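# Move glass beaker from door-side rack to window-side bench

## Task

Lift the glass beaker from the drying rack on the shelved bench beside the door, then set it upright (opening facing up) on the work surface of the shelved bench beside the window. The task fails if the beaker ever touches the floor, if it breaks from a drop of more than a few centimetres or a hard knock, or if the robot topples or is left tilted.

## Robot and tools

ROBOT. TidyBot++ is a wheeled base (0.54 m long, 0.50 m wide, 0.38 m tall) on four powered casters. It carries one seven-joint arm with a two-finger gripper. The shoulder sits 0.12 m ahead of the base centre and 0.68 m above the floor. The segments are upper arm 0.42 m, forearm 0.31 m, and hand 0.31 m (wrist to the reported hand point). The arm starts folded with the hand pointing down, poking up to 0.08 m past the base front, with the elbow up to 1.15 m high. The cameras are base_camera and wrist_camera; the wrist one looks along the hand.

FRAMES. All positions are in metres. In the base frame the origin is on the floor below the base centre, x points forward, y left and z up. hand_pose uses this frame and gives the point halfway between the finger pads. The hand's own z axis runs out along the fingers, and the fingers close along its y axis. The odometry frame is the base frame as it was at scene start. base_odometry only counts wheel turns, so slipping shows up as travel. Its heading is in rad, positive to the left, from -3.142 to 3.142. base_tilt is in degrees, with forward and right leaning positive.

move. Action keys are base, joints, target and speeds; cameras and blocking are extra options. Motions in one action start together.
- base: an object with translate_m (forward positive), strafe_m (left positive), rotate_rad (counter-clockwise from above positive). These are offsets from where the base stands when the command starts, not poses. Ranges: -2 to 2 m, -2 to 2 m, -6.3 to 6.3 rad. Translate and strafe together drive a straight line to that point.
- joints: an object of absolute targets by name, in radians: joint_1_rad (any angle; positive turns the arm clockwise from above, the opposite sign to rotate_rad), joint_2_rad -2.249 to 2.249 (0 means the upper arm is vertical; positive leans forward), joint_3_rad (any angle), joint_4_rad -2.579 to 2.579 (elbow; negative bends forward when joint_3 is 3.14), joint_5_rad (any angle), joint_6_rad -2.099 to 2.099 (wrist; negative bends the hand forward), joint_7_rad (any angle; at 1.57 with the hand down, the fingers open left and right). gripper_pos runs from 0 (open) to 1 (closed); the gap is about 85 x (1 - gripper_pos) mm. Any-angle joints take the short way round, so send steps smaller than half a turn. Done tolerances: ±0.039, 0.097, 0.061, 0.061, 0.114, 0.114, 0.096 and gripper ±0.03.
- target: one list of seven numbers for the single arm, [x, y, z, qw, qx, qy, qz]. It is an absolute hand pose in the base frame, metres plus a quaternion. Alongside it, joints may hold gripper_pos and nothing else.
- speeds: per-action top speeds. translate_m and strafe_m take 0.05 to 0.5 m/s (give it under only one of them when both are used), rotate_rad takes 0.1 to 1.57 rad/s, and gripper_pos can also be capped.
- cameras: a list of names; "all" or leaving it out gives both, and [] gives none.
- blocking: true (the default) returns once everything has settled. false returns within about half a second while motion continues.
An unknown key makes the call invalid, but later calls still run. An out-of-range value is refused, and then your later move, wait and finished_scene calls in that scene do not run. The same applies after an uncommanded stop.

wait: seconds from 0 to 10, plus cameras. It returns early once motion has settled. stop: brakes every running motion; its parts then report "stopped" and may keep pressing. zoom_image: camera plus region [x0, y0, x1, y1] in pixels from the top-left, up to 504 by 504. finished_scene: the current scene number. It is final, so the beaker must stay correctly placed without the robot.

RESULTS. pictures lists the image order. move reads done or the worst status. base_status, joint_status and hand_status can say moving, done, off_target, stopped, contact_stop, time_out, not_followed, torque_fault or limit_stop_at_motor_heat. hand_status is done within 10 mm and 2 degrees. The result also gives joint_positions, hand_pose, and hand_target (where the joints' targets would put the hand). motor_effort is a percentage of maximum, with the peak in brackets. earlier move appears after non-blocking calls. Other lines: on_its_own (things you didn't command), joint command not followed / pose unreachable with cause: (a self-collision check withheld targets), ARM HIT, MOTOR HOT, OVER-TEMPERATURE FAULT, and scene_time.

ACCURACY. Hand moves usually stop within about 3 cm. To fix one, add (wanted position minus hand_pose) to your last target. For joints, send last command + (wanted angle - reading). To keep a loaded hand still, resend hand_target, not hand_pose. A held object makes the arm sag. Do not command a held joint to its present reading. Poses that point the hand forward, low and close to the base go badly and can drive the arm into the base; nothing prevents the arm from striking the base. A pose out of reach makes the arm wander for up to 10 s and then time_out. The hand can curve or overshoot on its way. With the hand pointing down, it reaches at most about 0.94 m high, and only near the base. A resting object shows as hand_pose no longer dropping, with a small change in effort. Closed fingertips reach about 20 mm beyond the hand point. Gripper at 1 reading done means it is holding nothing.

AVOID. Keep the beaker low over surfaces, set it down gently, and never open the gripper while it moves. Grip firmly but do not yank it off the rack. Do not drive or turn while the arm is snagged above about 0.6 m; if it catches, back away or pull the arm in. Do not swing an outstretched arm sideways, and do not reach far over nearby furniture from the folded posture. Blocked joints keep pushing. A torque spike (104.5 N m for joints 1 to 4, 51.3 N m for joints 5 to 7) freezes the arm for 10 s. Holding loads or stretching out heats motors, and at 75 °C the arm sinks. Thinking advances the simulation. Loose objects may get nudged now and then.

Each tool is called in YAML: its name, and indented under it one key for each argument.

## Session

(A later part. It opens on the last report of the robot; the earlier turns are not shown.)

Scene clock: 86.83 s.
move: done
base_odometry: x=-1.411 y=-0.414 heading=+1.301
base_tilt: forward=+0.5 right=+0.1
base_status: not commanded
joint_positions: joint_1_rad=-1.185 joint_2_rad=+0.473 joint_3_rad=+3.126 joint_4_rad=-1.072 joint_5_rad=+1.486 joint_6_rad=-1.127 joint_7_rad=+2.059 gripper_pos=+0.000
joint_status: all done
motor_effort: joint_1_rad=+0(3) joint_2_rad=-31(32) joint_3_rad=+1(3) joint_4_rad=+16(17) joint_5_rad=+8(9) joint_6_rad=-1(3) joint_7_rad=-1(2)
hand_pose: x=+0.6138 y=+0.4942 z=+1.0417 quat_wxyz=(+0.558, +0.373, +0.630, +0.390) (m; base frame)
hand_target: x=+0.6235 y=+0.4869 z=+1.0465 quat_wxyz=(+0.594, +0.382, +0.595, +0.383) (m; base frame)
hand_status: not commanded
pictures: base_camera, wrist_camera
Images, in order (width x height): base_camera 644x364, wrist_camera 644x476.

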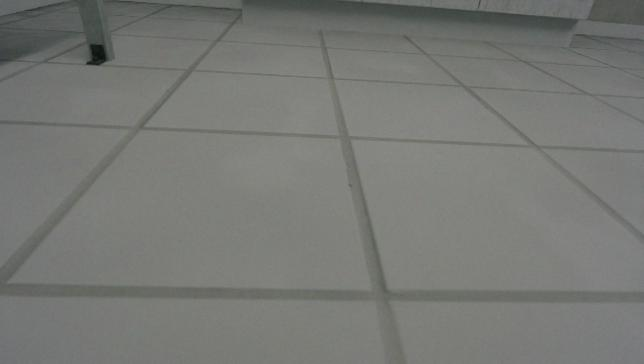

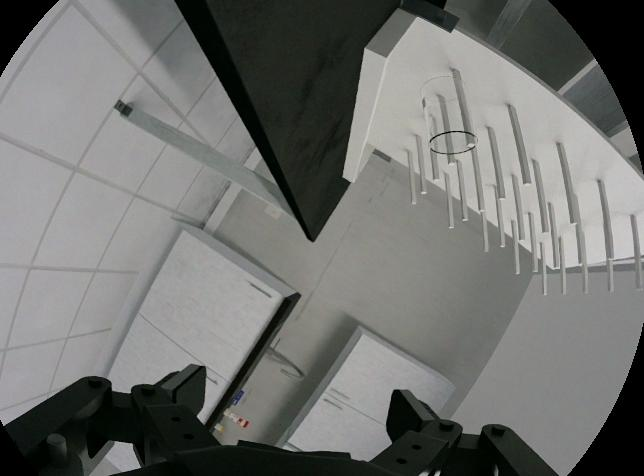

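move:
  joints: {"joint_2_rad":0.58,"joint_5_rad":1.65,"joint_6_rad":-1.26}

move:
  base: {"strafe_m":0.35}
  speeds: {"strafe_m":0.2}

zoom_image:
  camera: "wrist_camera"
  region: [150, 100, 480, 430]

Scene clock: 89.43 s.
move: done
base_odometry: x=-1.411 y=-0.414 heading=+1.301
base_tilt: forward=+0.5 right=+0.1
base_status: not commanded
joint_positions: joint_1_rad=-1.185 joint_2_rad=+0.539 joint_3_rad=+3.126 joint_4_rad=-1.068 joint_5_rad=+1.569 joint_6_rad=-1.194 joint_7_rad=+2.059 gripper_pos=+0.000
joint_status: all done
motor_effort: joint_1_rad=+1(1) joint_2_rad=-33(35) joint_3_rad=+2(2) joint_4_rad=+16(17) joint_5_rad=+8(9) joint_6_rad=-1(3) joint_7_rad=-1(2)
hand_pose: x=+0.6245 y=+0.4944 z=+1.0244 quat_wxyz=(+0.604, +0.358, +0.619, +0.353) (m; base frame)
hand_target: x=+0.6302 y=+0.4860 z=+1.0324 quat_wxyz=(+0.638, +0.366, +0.581, +0.347) (m; base frame)
hand_status: not commanded
pictures: base_camera, wrist_camera
Images, in order (width x height): base_camera 644x364, wrist_camera 644x476.

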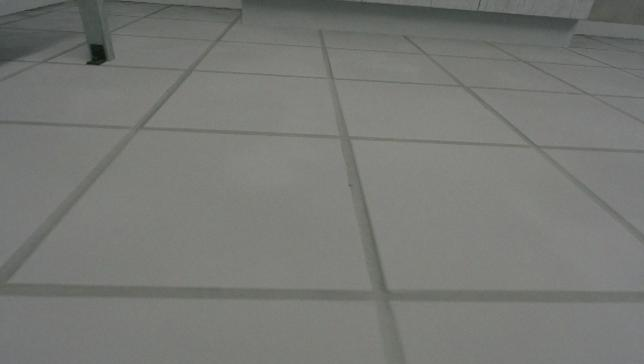

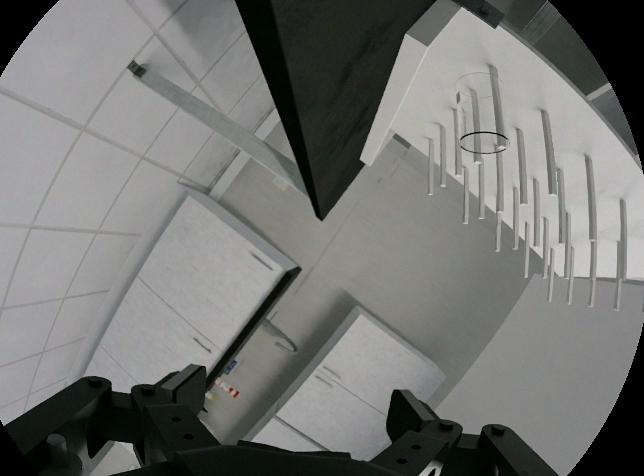

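Scene clock: 91.93 s.
move: done
base_odometry: x=-1.749 y=-0.321 heading=+1.302
base_tilt: forward=+0.5 right=+0.1
base_status: done
joint_positions: joint_1_rad=-1.187 joint_2_rad=+0.542 joint_3_rad=+3.126 joint_4_rad=-1.067 joint_5_rad=+1.570 joint_6_rad=-1.199 joint_7_rad=+2.059 gripper_pos=+0.000
joint_status: not commanded
motor_effort: joint_1_rad=+1(2) joint_2_rad=-33(35) joint_3_rad=+3(3) joint_4_rad=+16(16) joint_5_rad=+8(9) joint_6_rad=-2(3) joint_7_rad=-1(2)
hand_pose: x=+0.6239 y=+0.4949 z=+1.0231 quat_wxyz=(+0.604, +0.358, +0.619, +0.351) (m; base frame)
hand_target: x=+0.6302 y=+0.4860 z=+1.0324 quat_wxyz=(+0.638, +0.366, +0.581, +0.347) (m; base frame)
hand_status: not commanded
pictures: base_camera, wrist_camera
Images, in order (width x height): base_camera 644x364, wrist_camera 644x476.

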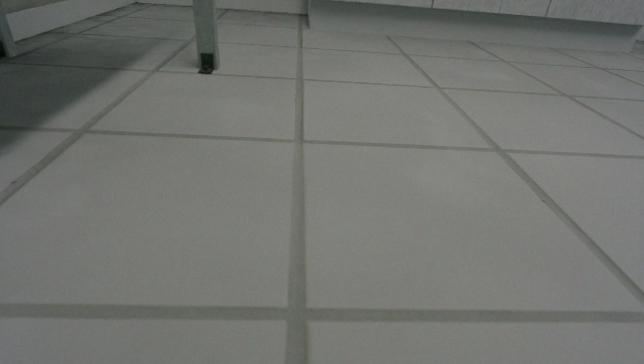

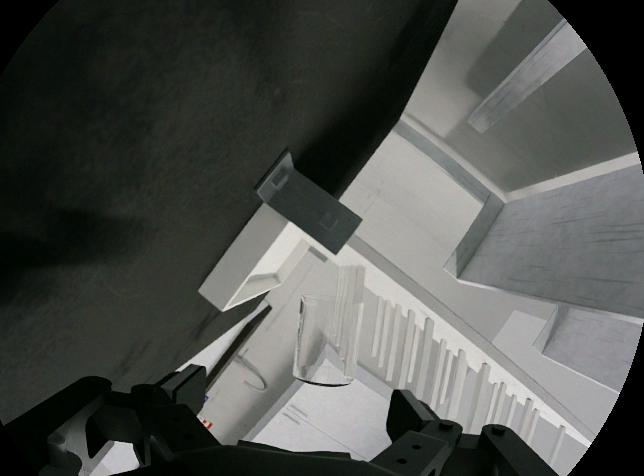

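Scaled by 1.527.

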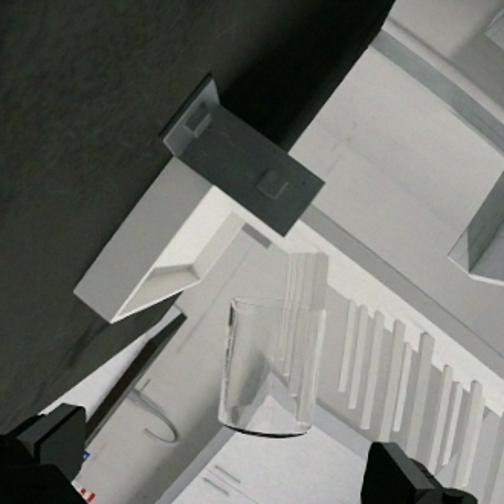

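move:
  base: {"translate_m":0.08}
  speeds: {"translate_m":0.1}

zoom_image:
  camera: "wrist_camera"
  region: [150, 140, 480, 470]

Scene clock: 95.67 s.
move: done
base_odometry: x=-1.728 y=-0.244 heading=+1.302
base_tilt: forward=+0.6 right=+0.1
base_status: done
joint_positions: joint_1_rad=-1.188 joint_2_rad=+0.542 joint_3_rad=+3.126 joint_4_rad=-1.067 joint_5_rad=+1.570 joint_6_rad=-1.199 joint_7_rad=+2.059 gripper_pos=+0.000
joint_status: not commanded
motor_effort: joint_1_rad=+1(3) joint_2_rad=-32(34) joint_3_rad=+1(3) joint_4_rad=+16(16) joint_5_rad=+8(9) joint_6_rad=-2(3) joint_7_rad=-1(2)
hand_pose: x=+0.6236 y=+0.4952 z=+1.0233 quat_wxyz=(+0.605, +0.358, +0.619, +0.351) (m; base frame)
hand_target: x=+0.6302 y=+0.4860 z=+1.0324 quat_wxyz=(+0.638, +0.366, +0.581, +0.347) (m; base frame)
hand_status: not commanded
pictures: base_camera, wrist_camera
Images, in order (width x height): base_camera 644x364, wrist_camera 644x476.

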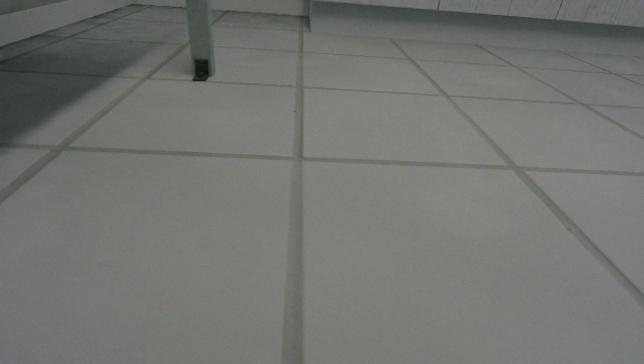

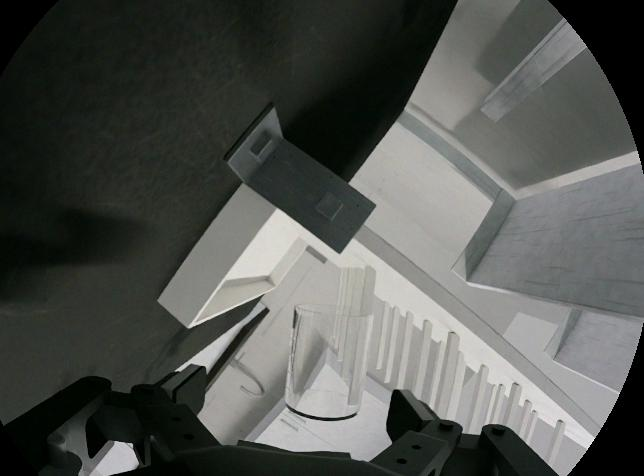

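Scaled by 1.527.

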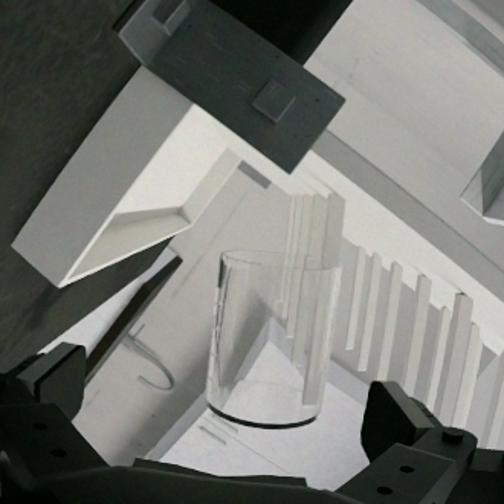

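move:
  joints: {"joint_2_rad":0.53}

zoom_image:
  camera: "wrist_camera"
  region: [150, 140, 480, 470]

Scene clock: 100.70 s.
move: done
base_odometry: x=-1.728 y=-0.244 heading=+1.302
base_tilt: forward=+0.6 right=+0.1
base_status: not commanded
joint_positions: joint_1_rad=-1.188 joint_2_rad=+0.540 joint_3_rad=+3.126 joint_4_rad=-1.067 joint_5_rad=+1.570 joint_6_rad=-1.199 joint_7_rad=+2.059 gripper_pos=+0.000
joint_status: all done
motor_effort: joint_1_rad=+0(1) joint_2_rad=-33(34) joint_3_rad=+1(2) joint_4_rad=+16(16) joint_5_rad=+8(9) joint_6_rad=-2(3) joint_7_rad=+0(2)
hand_pose: x=+0.6234 y=+0.4948 z=+1.0241 quat_wxyz=(+0.605, +0.358, +0.619, +0.352) (m; base frame)
hand_target: x=+0.6234 y=+0.4690 z=+1.0640 quat_wxyz=(+0.635, +0.378, +0.567, +0.364) (m; base frame)
hand_status: not commanded
pictures: base_camera, wrist_camera
Images, in order (width x height): base_camera 644x364, wrist_camera 644x476.

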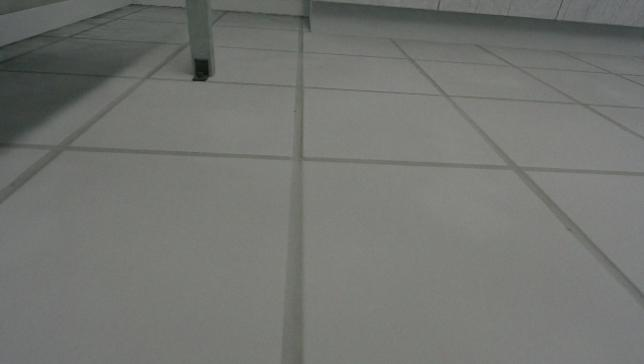

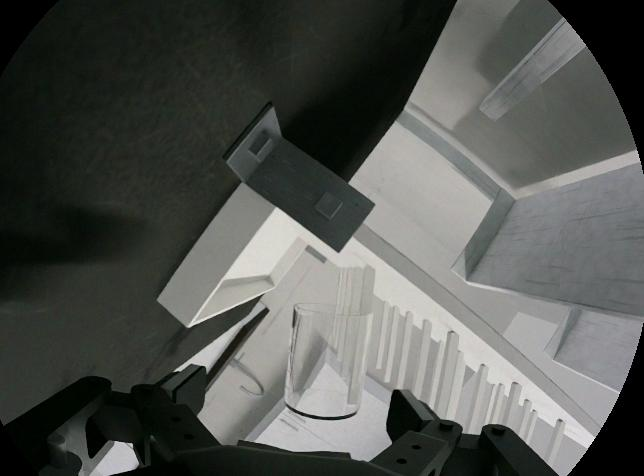

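Scaled by 1.527.

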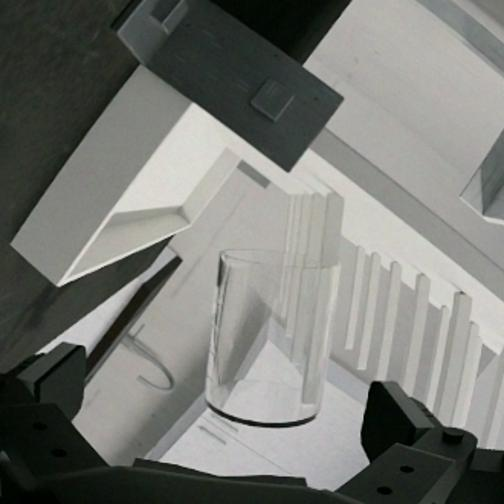

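Friction band. Command further and combine with a small strafe after.

move:
  joints: {"joint_2_rad":0.465}

zoom_image:
  camera: "wrist_camera"
  region: [150, 140, 480, 470]

Scene clock: 102.20 s.
move: done
base_odometry: x=-1.728 y=-0.244 heading=+1.302
base_tilt: forward=+0.6 right=+0.1
base_status: not commanded
joint_positions: joint_1_rad=-1.188 joint_2_rad=+0.487 joint_3_rad=+3.126 joint_4_rad=-1.064 joint_5_rad=+1.571 joint_6_rad=-1.199 joint_7_rad=+2.059 gripper_pos=+0.000
joint_status: all done
motor_effort: joint_1_rad=+1(1) joint_2_rad=-31(35) joint_3_rad=+1(3) joint_4_rad=+16(17) joint_5_rad=+9(9) joint_6_rad=-2(3) joint_7_rad=-1(3)
hand_pose: x=+0.6163 y=+0.4770 z=+1.0598 quat_wxyz=(+0.602, +0.370, +0.603, +0.372) (m; base frame)
hand_target: x=+0.6137 y=+0.4447 z=+1.1036 quat_wxyz=(+0.630, +0.392, +0.548, +0.386) (m; base frame)
hand_status: not commanded
pictures: base_camera, wrist_camera
Images, in order (width x height): base_camera 644x364, wrist_camera 644x476.

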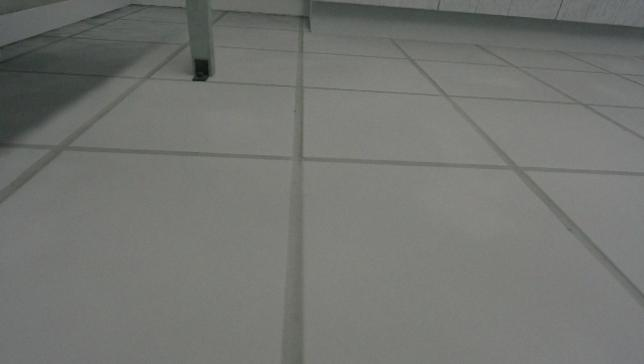

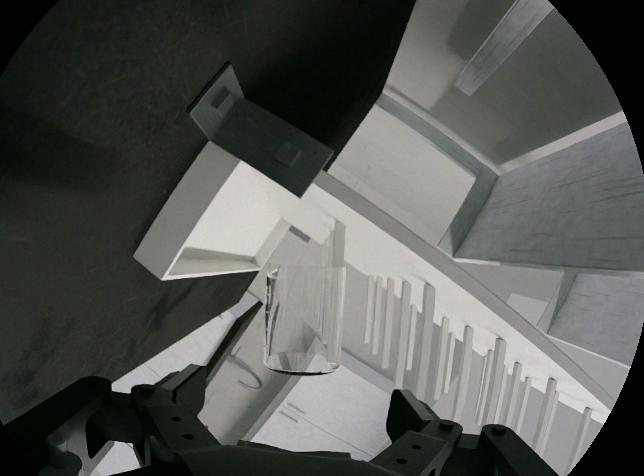

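Scaled by 1.527.

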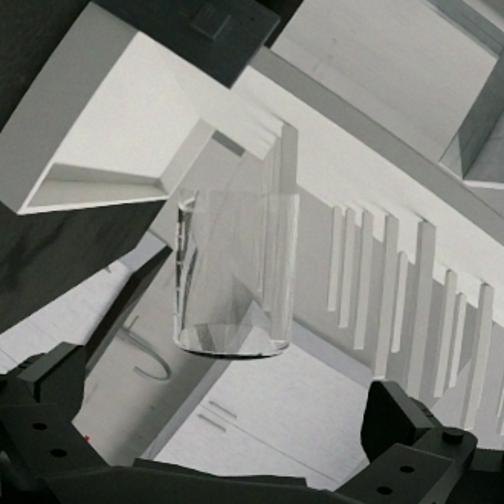

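move:
  base: {"translate_m":0.08}
  speeds: {"translate_m":0.1}

zoom_image:
  camera: "wrist_camera"
  region: [150, 140, 480, 470]

Scene clock: 104.73 s.
move: done
base_odometry: x=-1.707 y=-0.167 heading=+1.303
base_tilt: forward=+0.6 right=+0.1
base_status: done
joint_positions: joint_1_rad=-1.189 joint_2_rad=+0.487 joint_3_rad=+3.126 joint_4_rad=-1.064 joint_5_rad=+1.571 joint_6_rad=-1.199 joint_7_rad=+2.059 gripper_pos=+0.000
joint_status: not commanded
motor_effort: joint_1_rad=+1(3) joint_2_rad=-31(32) joint_3_rad=+2(3) joint_4_rad=+16(16) joint_5_rad=+9(9) joint_6_rad=-1(3) joint_7_rad=-1(2)
hand_pose: x=+0.6158 y=+0.4772 z=+1.0601 quat_wxyz=(+0.602, +0.369, +0.603, +0.372) (m; base frame)
hand_target: x=+0.6137 y=+0.4447 z=+1.1036 quat_wxyz=(+0.630, +0.392, +0.548, +0.386) (m; base frame)
hand_status: not commanded
pictures: base_camera, wrist_camera
Images, in order (width x height): base_camera 644x364, wrist_camera 644x476.

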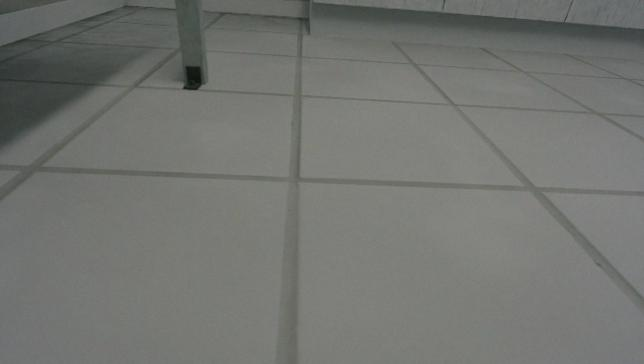

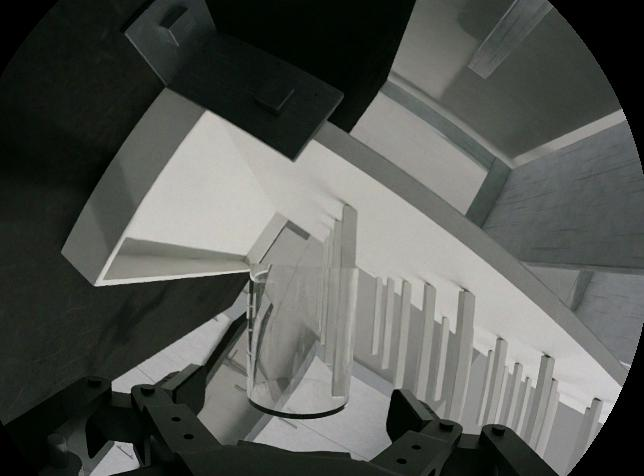

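Scaled by 1.527.

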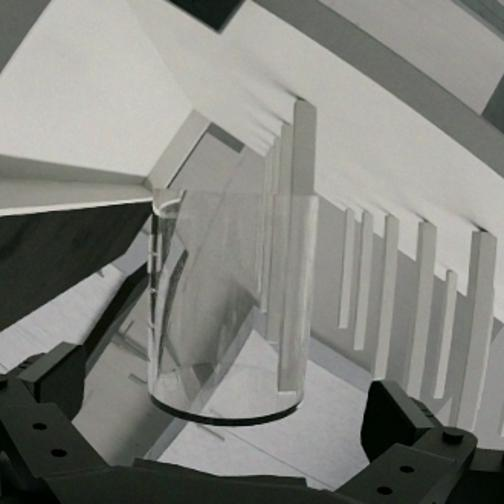

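move:
  base: {"translate_m":0.04, "strafe_m":0.006}
  speeds: {"translate_m":0.06}

zoom_image:
  camera: "wrist_camera"
  region: [150, 140, 480, 470]

Scene clock: 107.10 s.
move: done
base_odometry: x=-1.702 y=-0.126 heading=+1.302
base_tilt: forward=+0.5 right=+0.1
base_status: done
joint_positions: joint_1_rad=-1.190 joint_2_rad=+0.486 joint_3_rad=+3.126 joint_4_rad=-1.064 joint_5_rad=+1.572 joint_6_rad=-1.199 joint_7_rad=+2.059 gripper_pos=+0.000
joint_status: not commanded
motor_effort: joint_1_rad=+0(4) joint_2_rad=-30(32) joint_3_rad=+1(3) joint_4_rad=+16(16) joint_5_rad=+8(9) joint_6_rad=-2(3) joint_7_rad=-1(2)
hand_pose: x=+0.6153 y=+0.4775 z=+1.0604 quat_wxyz=(+0.602, +0.369, +0.603, +0.373) (m; base frame)
hand_target: x=+0.6137 y=+0.4447 z=+1.1036 quat_wxyz=(+0.630, +0.392, +0.548, +0.386) (m; base frame)
hand_status: not commanded
pictures: base_camera, wrist_camera
Images, in order (width x height): base_camera 644x364, wrist_camera 644x476.

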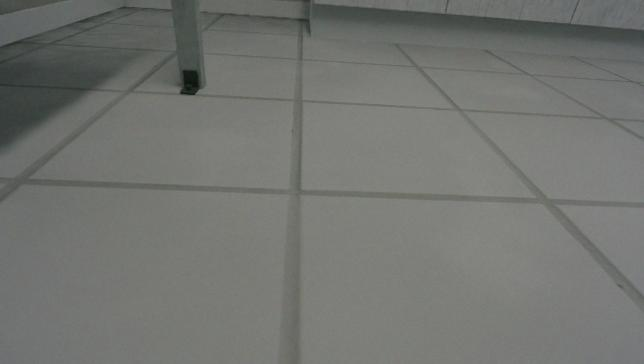

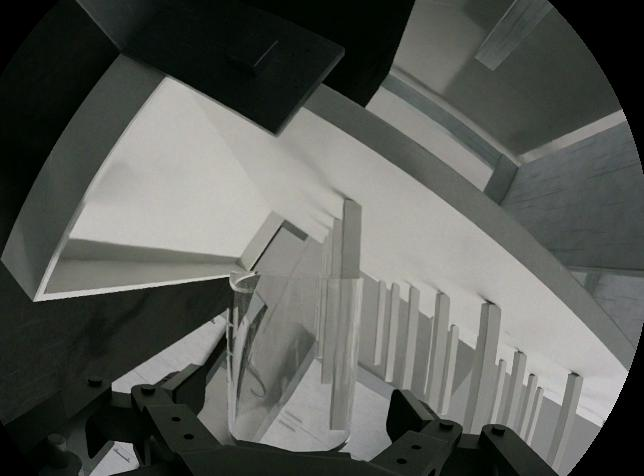

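Scaled by 1.527.

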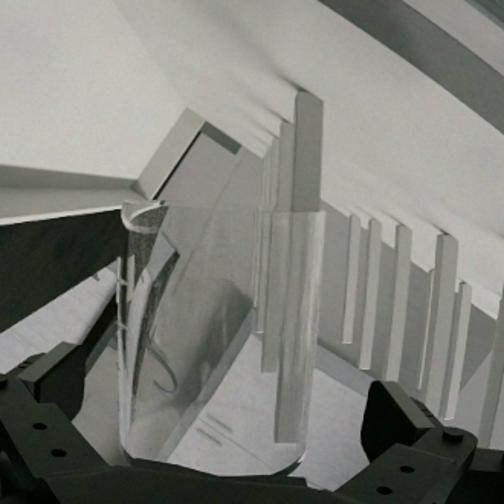

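move:
  base: {"translate_m":0.015, "strafe_m":0.01}
  speeds: {"translate_m":0.06}

zoom_image:
  camera: "wrist_camera"
  region: [150, 140, 480, 470]

Scene clock: 111.77 s.
move: time_out
base_odometry: x=-1.707 y=-0.111 heading=+1.304
base_tilt: forward=+0.5 right=+0.1
base_status: translate_m time_out (by the wheels' count: +0.014 of +0.015); strafe_m time_out (by the wheels' count: +0.009 of +0.010)
joint_positions: joint_1_rad=-1.189 joint_2_rad=+0.485 joint_3_rad=+3.126 joint_4_rad=-1.064 joint_5_rad=+1.572 joint_6_rad=-1.200 joint_7_rad=+2.059 gripper_pos=+0.000
joint_status: not commanded
motor_effort: joint_1_rad=+1(3) joint_2_rad=-31(33) joint_3_rad=+1(3) joint_4_rad=+15(16) joint_5_rad=+9(9) joint_6_rad=-2(3) joint_7_rad=-1(2)
hand_pose: x=+0.6155 y=+0.4765 z=+1.0610 quat_wxyz=(+0.602, +0.370, +0.602, +0.372) (m; base frame)
hand_target: x=+0.6137 y=+0.4447 z=+1.1036 quat_wxyz=(+0.630, +0.392, +0.548, +0.386) (m; base frame)
hand_status: not commanded
pictures: base_camera, wrist_camera
Images, in order (width x height): base_camera 644x364, wrist_camera 644x476.

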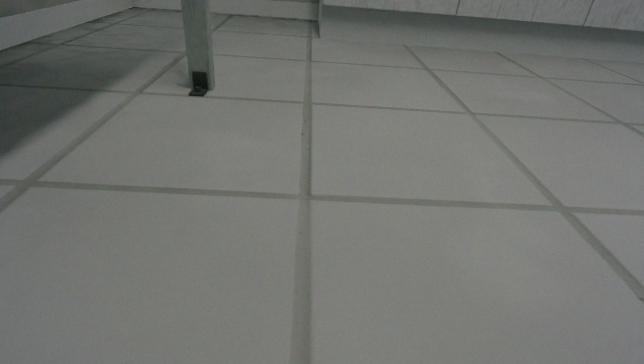

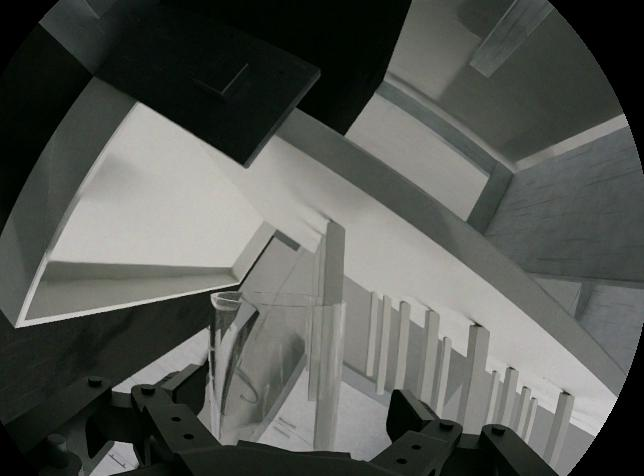

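Scaled by 1.527.

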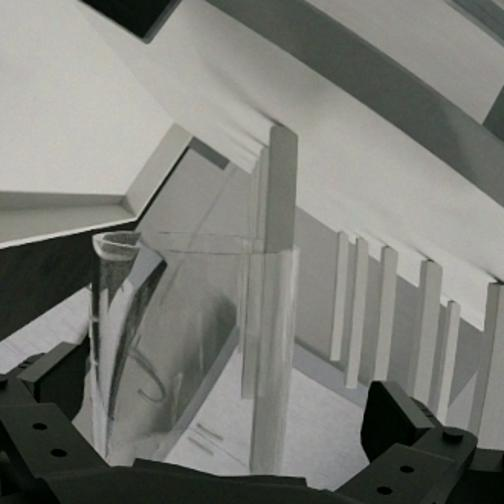

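move:
  base: {"translate_m":-0.03}
  speeds: {"translate_m":0.06}

move:
  base: {"strafe_m":-0.025}
  speeds: {"strafe_m":0.06}

zoom_image:
  camera: "wrist_camera"
  region: [150, 140, 480, 470]

Scene clock: 114.43 s.
move: done
base_odometry: x=-1.715 y=-0.139 heading=+1.303
base_tilt: forward=+0.5 right=+0.1
base_status: done
joint_positions: joint_1_rad=-1.189 joint_2_rad=+0.485 joint_3_rad=+3.126 joint_4_rad=-1.064 joint_5_rad=+1.572 joint_6_rad=-1.200 joint_7_rad=+2.059 gripper_pos=+0.000
joint_status: not commanded
motor_effort: joint_1_rad=+0(3) joint_2_rad=-31(33) joint_3_rad=+2(2) joint_4_rad=+16(16) joint_5_rad=+8(9) joint_6_rad=-1(2) joint_7_rad=-2(2)
hand_pose: x=+0.6157 y=+0.4759 z=+1.0615 quat_wxyz=(+0.602, +0.370, +0.601, +0.372) (m; base frame)
hand_target: x=+0.6137 y=+0.4447 z=+1.1036 quat_wxyz=(+0.630, +0.392, +0.548, +0.386) (m; base frame)
hand_status: not commanded
pictures: base_camera, wrist_camera
Images, in order (width x height): base_camera 644x364, wrist_camera 644x476.

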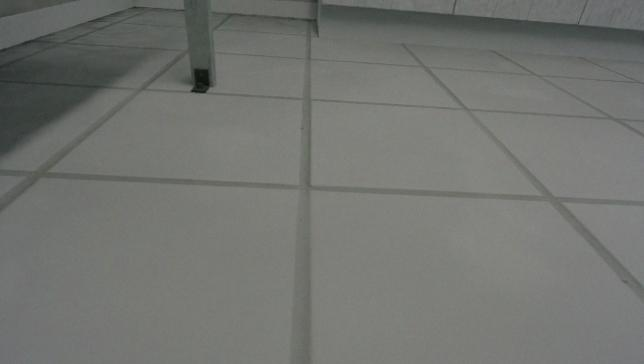

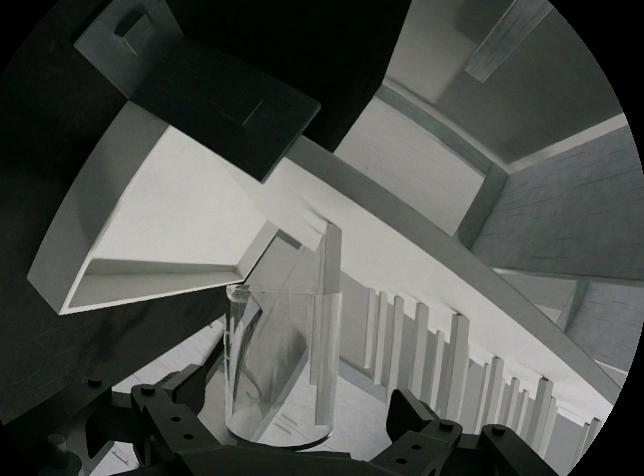

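Scene clock: 115.30 s.
move: done
base_odometry: x=-1.691 y=-0.146 heading=+1.303
base_tilt: forward=+0.5 right=+0.1
base_status: done
joint_positions: joint_1_rad=-1.189 joint_2_rad=+0.483 joint_3_rad=+3.126 joint_4_rad=-1.064 joint_5_rad=+1.572 joint_6_rad=-1.201 joint_7_rad=+2.059 gripper_pos=+0.000
joint_status: not commanded
motor_effort: joint_1_rad=+0(2) joint_2_rad=-30(34) joint_3_rad=+2(2) joint_4_rad=+16(16) joint_5_rad=+8(9) joint_6_rad=-1(3) joint_7_rad=-2(2)
hand_pose: x=+0.6153 y=+0.4755 z=+1.0624 quat_wxyz=(+0.602, +0.371, +0.601, +0.373) (m; base frame)
hand_target: x=+0.6137 y=+0.4447 z=+1.1036 quat_wxyz=(+0.630, +0.392, +0.548, +0.386) (m; base frame)
hand_status: not commanded
pictures: base_camera, wrist_camera
Images, in order (width x height): base_camera 644x364, wrist_camera 644x476.

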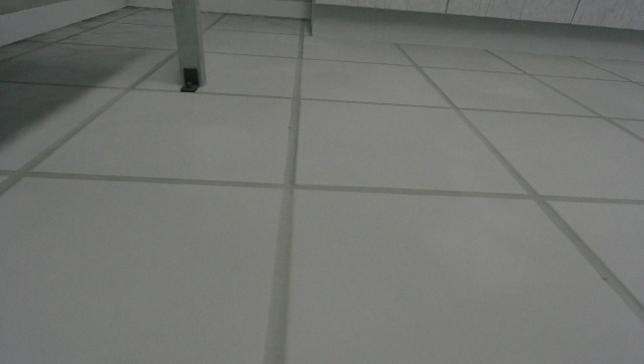

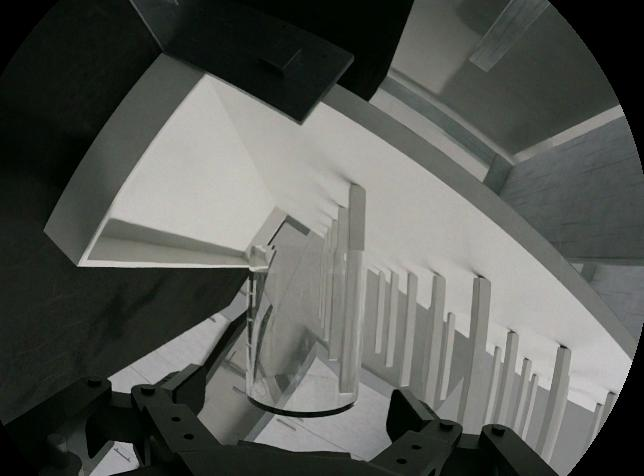

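Scaled by 1.527.

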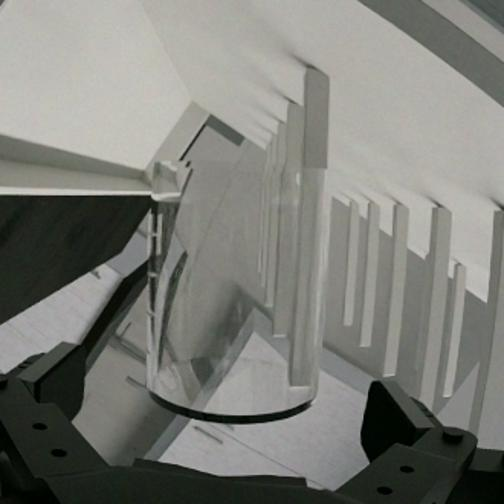

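move:
  base: {"translate_m":0.035}
  speeds: {"translate_m":0.06}

zoom_image:
  camera: "wrist_camera"
  region: [150, 140, 480, 470]

Scene clock: 118.10 s.
move: done
base_odometry: x=-1.681 y=-0.112 heading=+1.304
base_tilt: forward=+0.5 right=+0.1
base_status: done
joint_positions: joint_1_rad=-1.189 joint_2_rad=+0.483 joint_3_rad=+3.126 joint_4_rad=-1.064 joint_5_rad=+1.572 joint_6_rad=-1.201 joint_7_rad=+2.059 gripper_pos=+0.000
joint_status: not commanded
motor_effort: joint_1_rad=+0(3) joint_2_rad=-31(32) joint_3_rad=+2(3) joint_4_rad=+16(16) joint_5_rad=+8(9) joint_6_rad=-2(2) joint_7_rad=-1(2)
hand_pose: x=+0.6153 y=+0.4754 z=+1.0625 quat_wxyz=(+0.602, +0.371, +0.601, +0.373) (m; base frame)
hand_target: x=+0.6137 y=+0.4447 z=+1.1036 quat_wxyz=(+0.630, +0.392, +0.548, +0.386) (m; base frame)
hand_status: not commanded
pictures: base_camera, wrist_camera
Images, in order (width x height): base_camera 644x364, wrist_camera 644x476.

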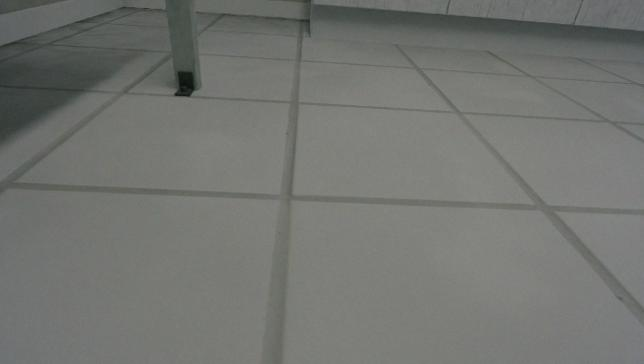

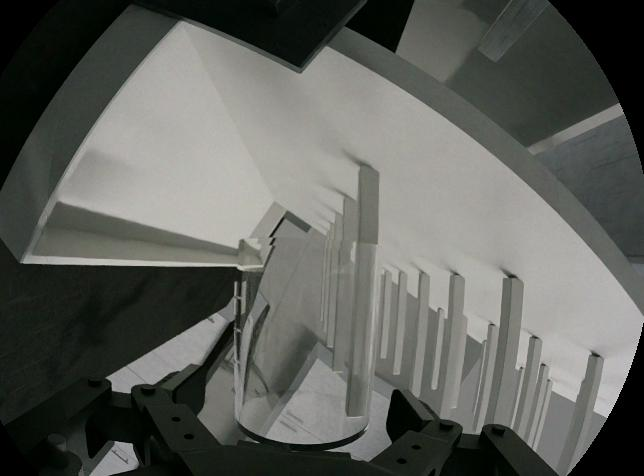

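Scaled by 1.527.

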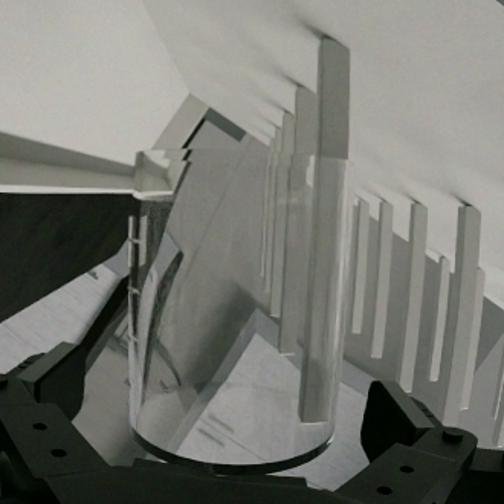

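move:
  base: {"strafe_m":0.008}
  speeds: {"strafe_m":0.06}

move:
  base: {"translate_m":0.02}
  speeds: {"translate_m":0.06}

zoom_image:
  camera: "wrist_camera"
  region: [150, 140, 480, 470]

Scene clock: 119.63 s.
move: done
base_odometry: x=-1.689 y=-0.110 heading=+1.303
base_tilt: forward=+0.5 right=+0.1
base_status: done
joint_positions: joint_1_rad=-1.190 joint_2_rad=+0.482 joint_3_rad=+3.126 joint_4_rad=-1.064 joint_5_rad=+1.572 joint_6_rad=-1.201 joint_7_rad=+2.059 gripper_pos=+0.000
joint_status: not commanded
motor_effort: joint_1_rad=+1(3) joint_2_rad=-32(34) joint_3_rad=+2(2) joint_4_rad=+16(16) joint_5_rad=+8(9) joint_6_rad=-1(3) joint_7_rad=-1(2)
hand_pose: x=+0.6149 y=+0.4750 z=+1.0633 quat_wxyz=(+0.602, +0.371, +0.601, +0.373) (m; base frame)
hand_target: x=+0.6137 y=+0.4447 z=+1.1036 quat_wxyz=(+0.630, +0.392, +0.548, +0.386) (m; base frame)
hand_status: not commanded
pictures: base_camera, wrist_camera
Images, in order (width x height): base_camera 644x364, wrist_camera 644x476.

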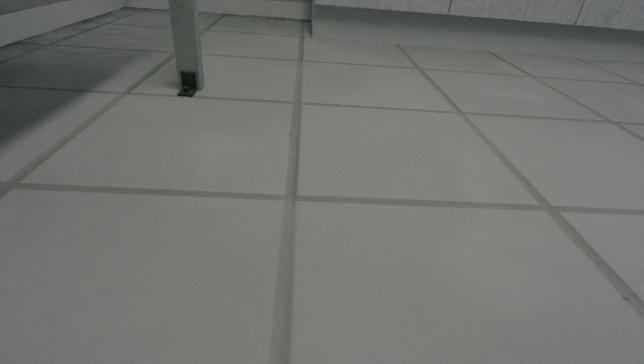

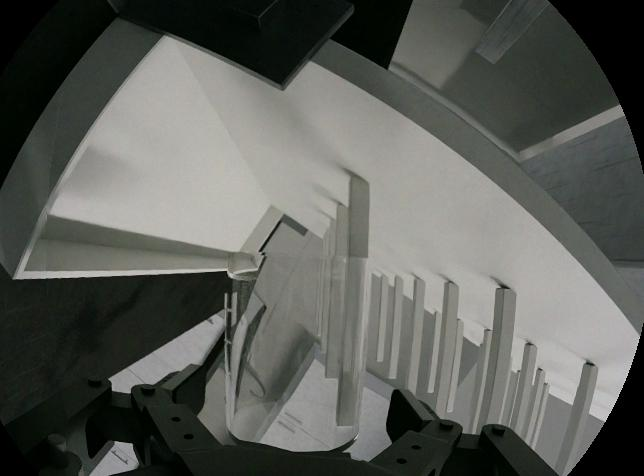

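Scene clock: 120.43 s.
move: done
base_odometry: x=-1.684 y=-0.091 heading=+1.303
base_tilt: forward=+0.6 right=+0.1
base_status: done
joint_positions: joint_1_rad=-1.190 joint_2_rad=+0.482 joint_3_rad=+3.127 joint_4_rad=-1.064 joint_5_rad=+1.572 joint_6_rad=-1.201 joint_7_rad=+2.059 gripper_pos=+0.000
joint_status: not commanded
motor_effort: joint_1_rad=+0(3) joint_2_rad=-31(32) joint_3_rad=+2(3) joint_4_rad=+16(16) joint_5_rad=+8(9) joint_6_rad=-1(2) joint_7_rad=-1(2)
hand_pose: x=+0.6148 y=+0.4750 z=+1.0635 quat_wxyz=(+0.602, +0.371, +0.600, +0.373) (m; base frame)
hand_target: x=+0.6137 y=+0.4447 z=+1.1036 quat_wxyz=(+0.630, +0.392, +0.548, +0.386) (m; base frame)
hand_status: not commanded
pictures: base_camera, wrist_camera
Images, in order (width x height): base_camera 644x364, wrist_camera 644x476.

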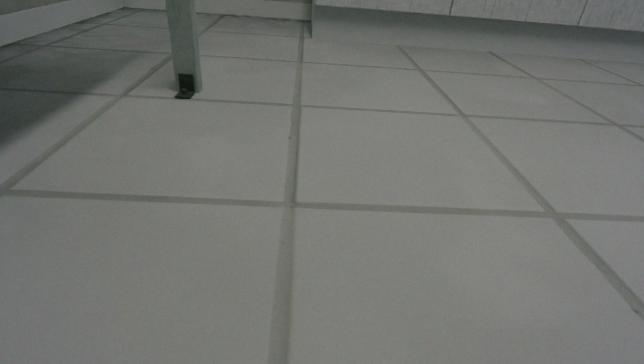

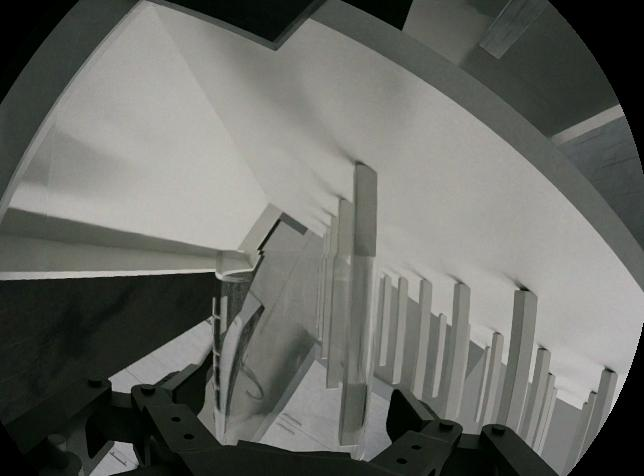

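Scaled by 1.527.

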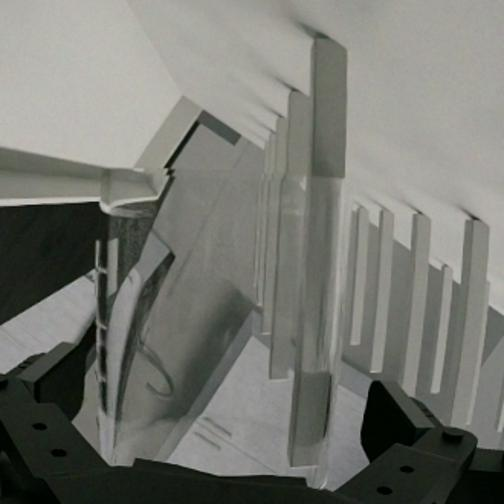

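move:
  base: {"translate_m":0.02}
  speeds: {"translate_m":0.06}

zoom_image:
  camera: "wrist_camera"
  region: [150, 140, 480, 470]

Scene clock: 122.23 s.
move: done
base_odometry: x=-1.679 y=-0.072 heading=+1.303
base_tilt: forward=+0.6 right=+0.1
base_status: done
joint_positions: joint_1_rad=-1.189 joint_2_rad=+0.482 joint_3_rad=+3.127 joint_4_rad=-1.064 joint_5_rad=+1.572 joint_6_rad=-1.201 joint_7_rad=+2.059 gripper_pos=+0.000
joint_status: not commanded
motor_effort: joint_1_rad=+1(3) joint_2_rad=-31(32) joint_3_rad=+2(3) joint_4_rad=+16(16) joint_5_rad=+8(9) joint_6_rad=-2(2) joint_7_rad=-1(2)
hand_pose: x=+0.6151 y=+0.4746 z=+1.0636 quat_wxyz=(+0.602, +0.371, +0.600, +0.373) (m; base frame)
hand_target: x=+0.6137 y=+0.4447 z=+1.1036 quat_wxyz=(+0.630, +0.392, +0.548, +0.386) (m; base frame)
hand_status: not commanded
pictures: base_camera, wrist_camera
Images, in order (width x height): base_camera 644x364, wrist_camera 644x476.

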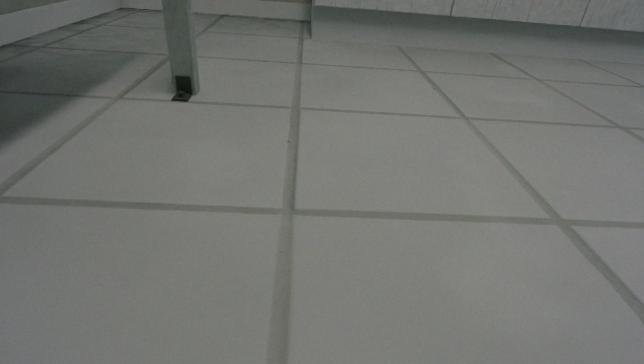

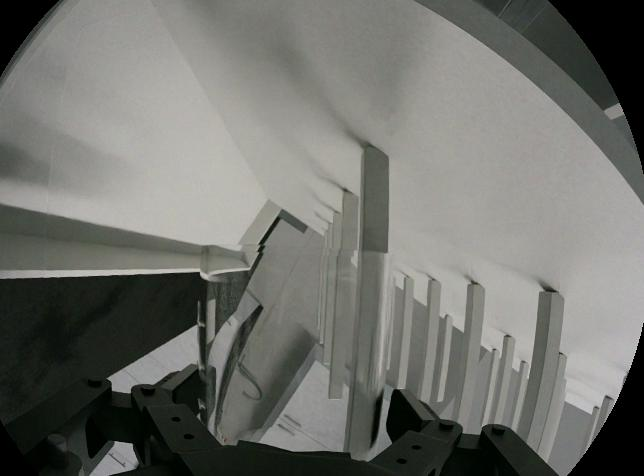

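Scaled by 1.527.

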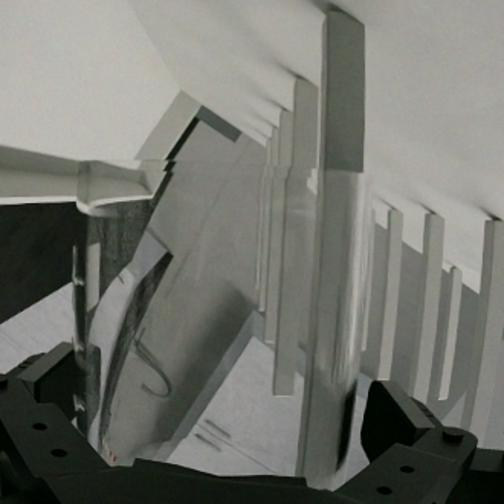

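move:
  joints: {"gripper_pos":0.16}

zoom_image:
  camera: "wrist_camera"
  region: [150, 140, 480, 470]

Scene clock: 124.03 s.
move: done
base_odometry: x=-1.679 y=-0.072 heading=+1.303
base_tilt: forward=+0.6 right=+0.1
base_status: not commanded
joint_positions: joint_1_rad=-1.189 joint_2_rad=+0.482 joint_3_rad=+3.127 joint_4_rad=-1.064 joint_5_rad=+1.572 joint_6_rad=-1.201 joint_7_rad=+2.059 gripper_pos=+0.160
joint_status: all done
motor_effort: joint_1_rad=+0(1) joint_2_rad=-32(32) joint_3_rad=+1(2) joint_4_rad=+16(17) joint_5_rad=+9(9) joint_6_rad=-1(2) joint_7_rad=-1(2)
hand_pose: x=+0.6151 y=+0.4746 z=+1.0636 quat_wxyz=(+0.602, +0.371, +0.600, +0.373) (m; base frame)
hand_target: x=+0.6137 y=+0.4447 z=+1.1036 quat_wxyz=(+0.630, +0.392, +0.548, +0.386) (m; base frame)
hand_status: not commanded
pictures: base_camera, wrist_camera
Images, in order (width x height): base_camera 644x364, wrist_camera 644x476.

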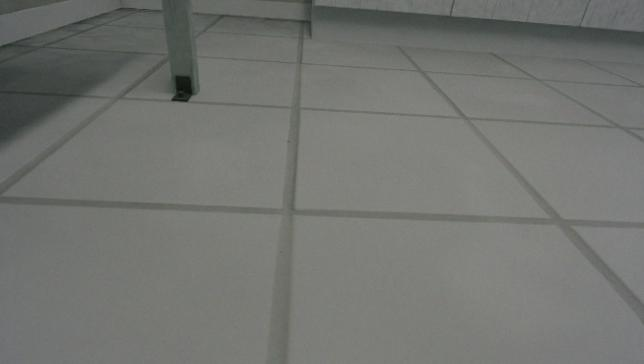

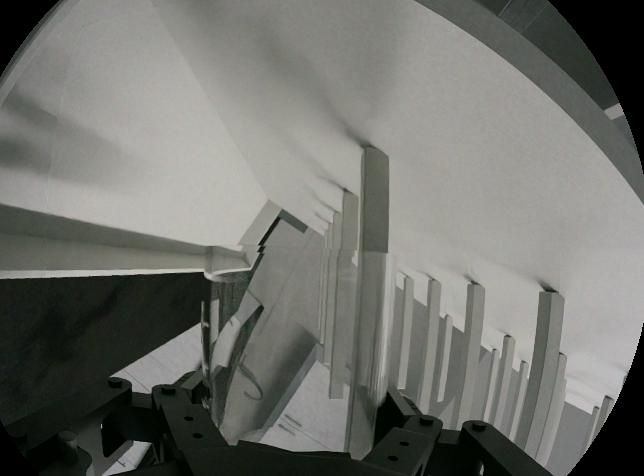

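Scaled by 1.527.

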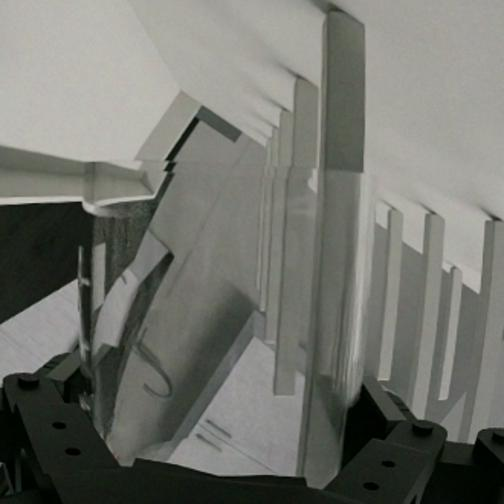

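move:
  joints: {"gripper_pos":0.26}

zoom_image:
  camera: "wrist_camera"
  region: [150, 140, 480, 470]

Scene clock: 125.03 s.
move: off_target
base_odometry: x=-1.679 y=-0.072 heading=+1.303
base_tilt: forward=+0.5 right=+0.1
base_status: not commanded
joint_positions: joint_1_rad=-1.189 joint_2_rad=+0.482 joint_3_rad=+3.127 joint_4_rad=-1.064 joint_5_rad=+1.572 joint_6_rad=-1.201 joint_7_rad=+2.059 gripper_pos=+0.214
joint_status: gripper_pos off_target (ended at +0.214, target +0.260)
motor_effort: joint_1_rad=+0(1) joint_2_rad=-32(32) joint_3_rad=+2(2) joint_4_rad=+17(17) joint_5_rad=+9(10) joint_6_rad=-1(2) joint_7_rad=+0(2)
hand_pose: x=+0.6151 y=+0.4746 z=+1.0636 quat_wxyz=(+0.602, +0.371, +0.600, +0.373) (m; base frame)
hand_target: x=+0.6137 y=+0.4447 z=+1.1036 quat_wxyz=(+0.630, +0.392, +0.548, +0.386) (m; base frame)
hand_status: not commanded
pictures: base_camera, wrist_camera
Images, in order (width x height): base_camera 644x364, wrist_camera 644x476.

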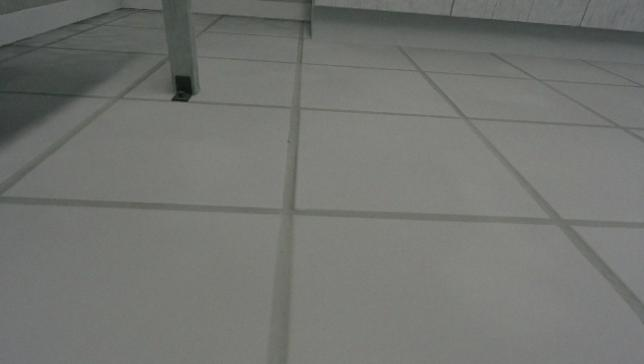

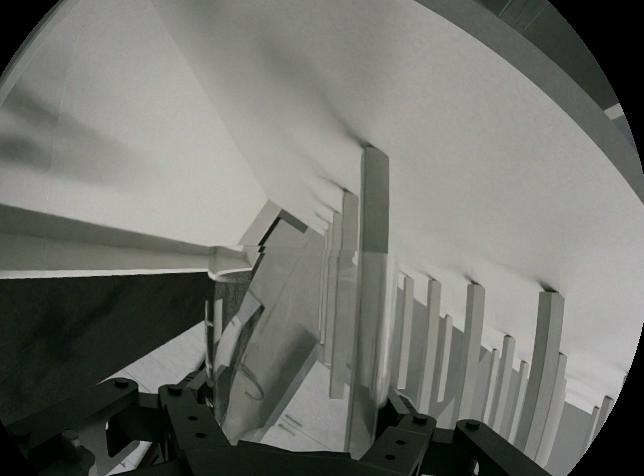

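Scaled by 1.527.

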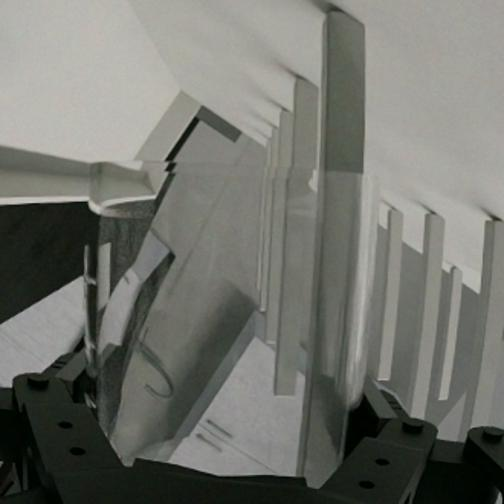

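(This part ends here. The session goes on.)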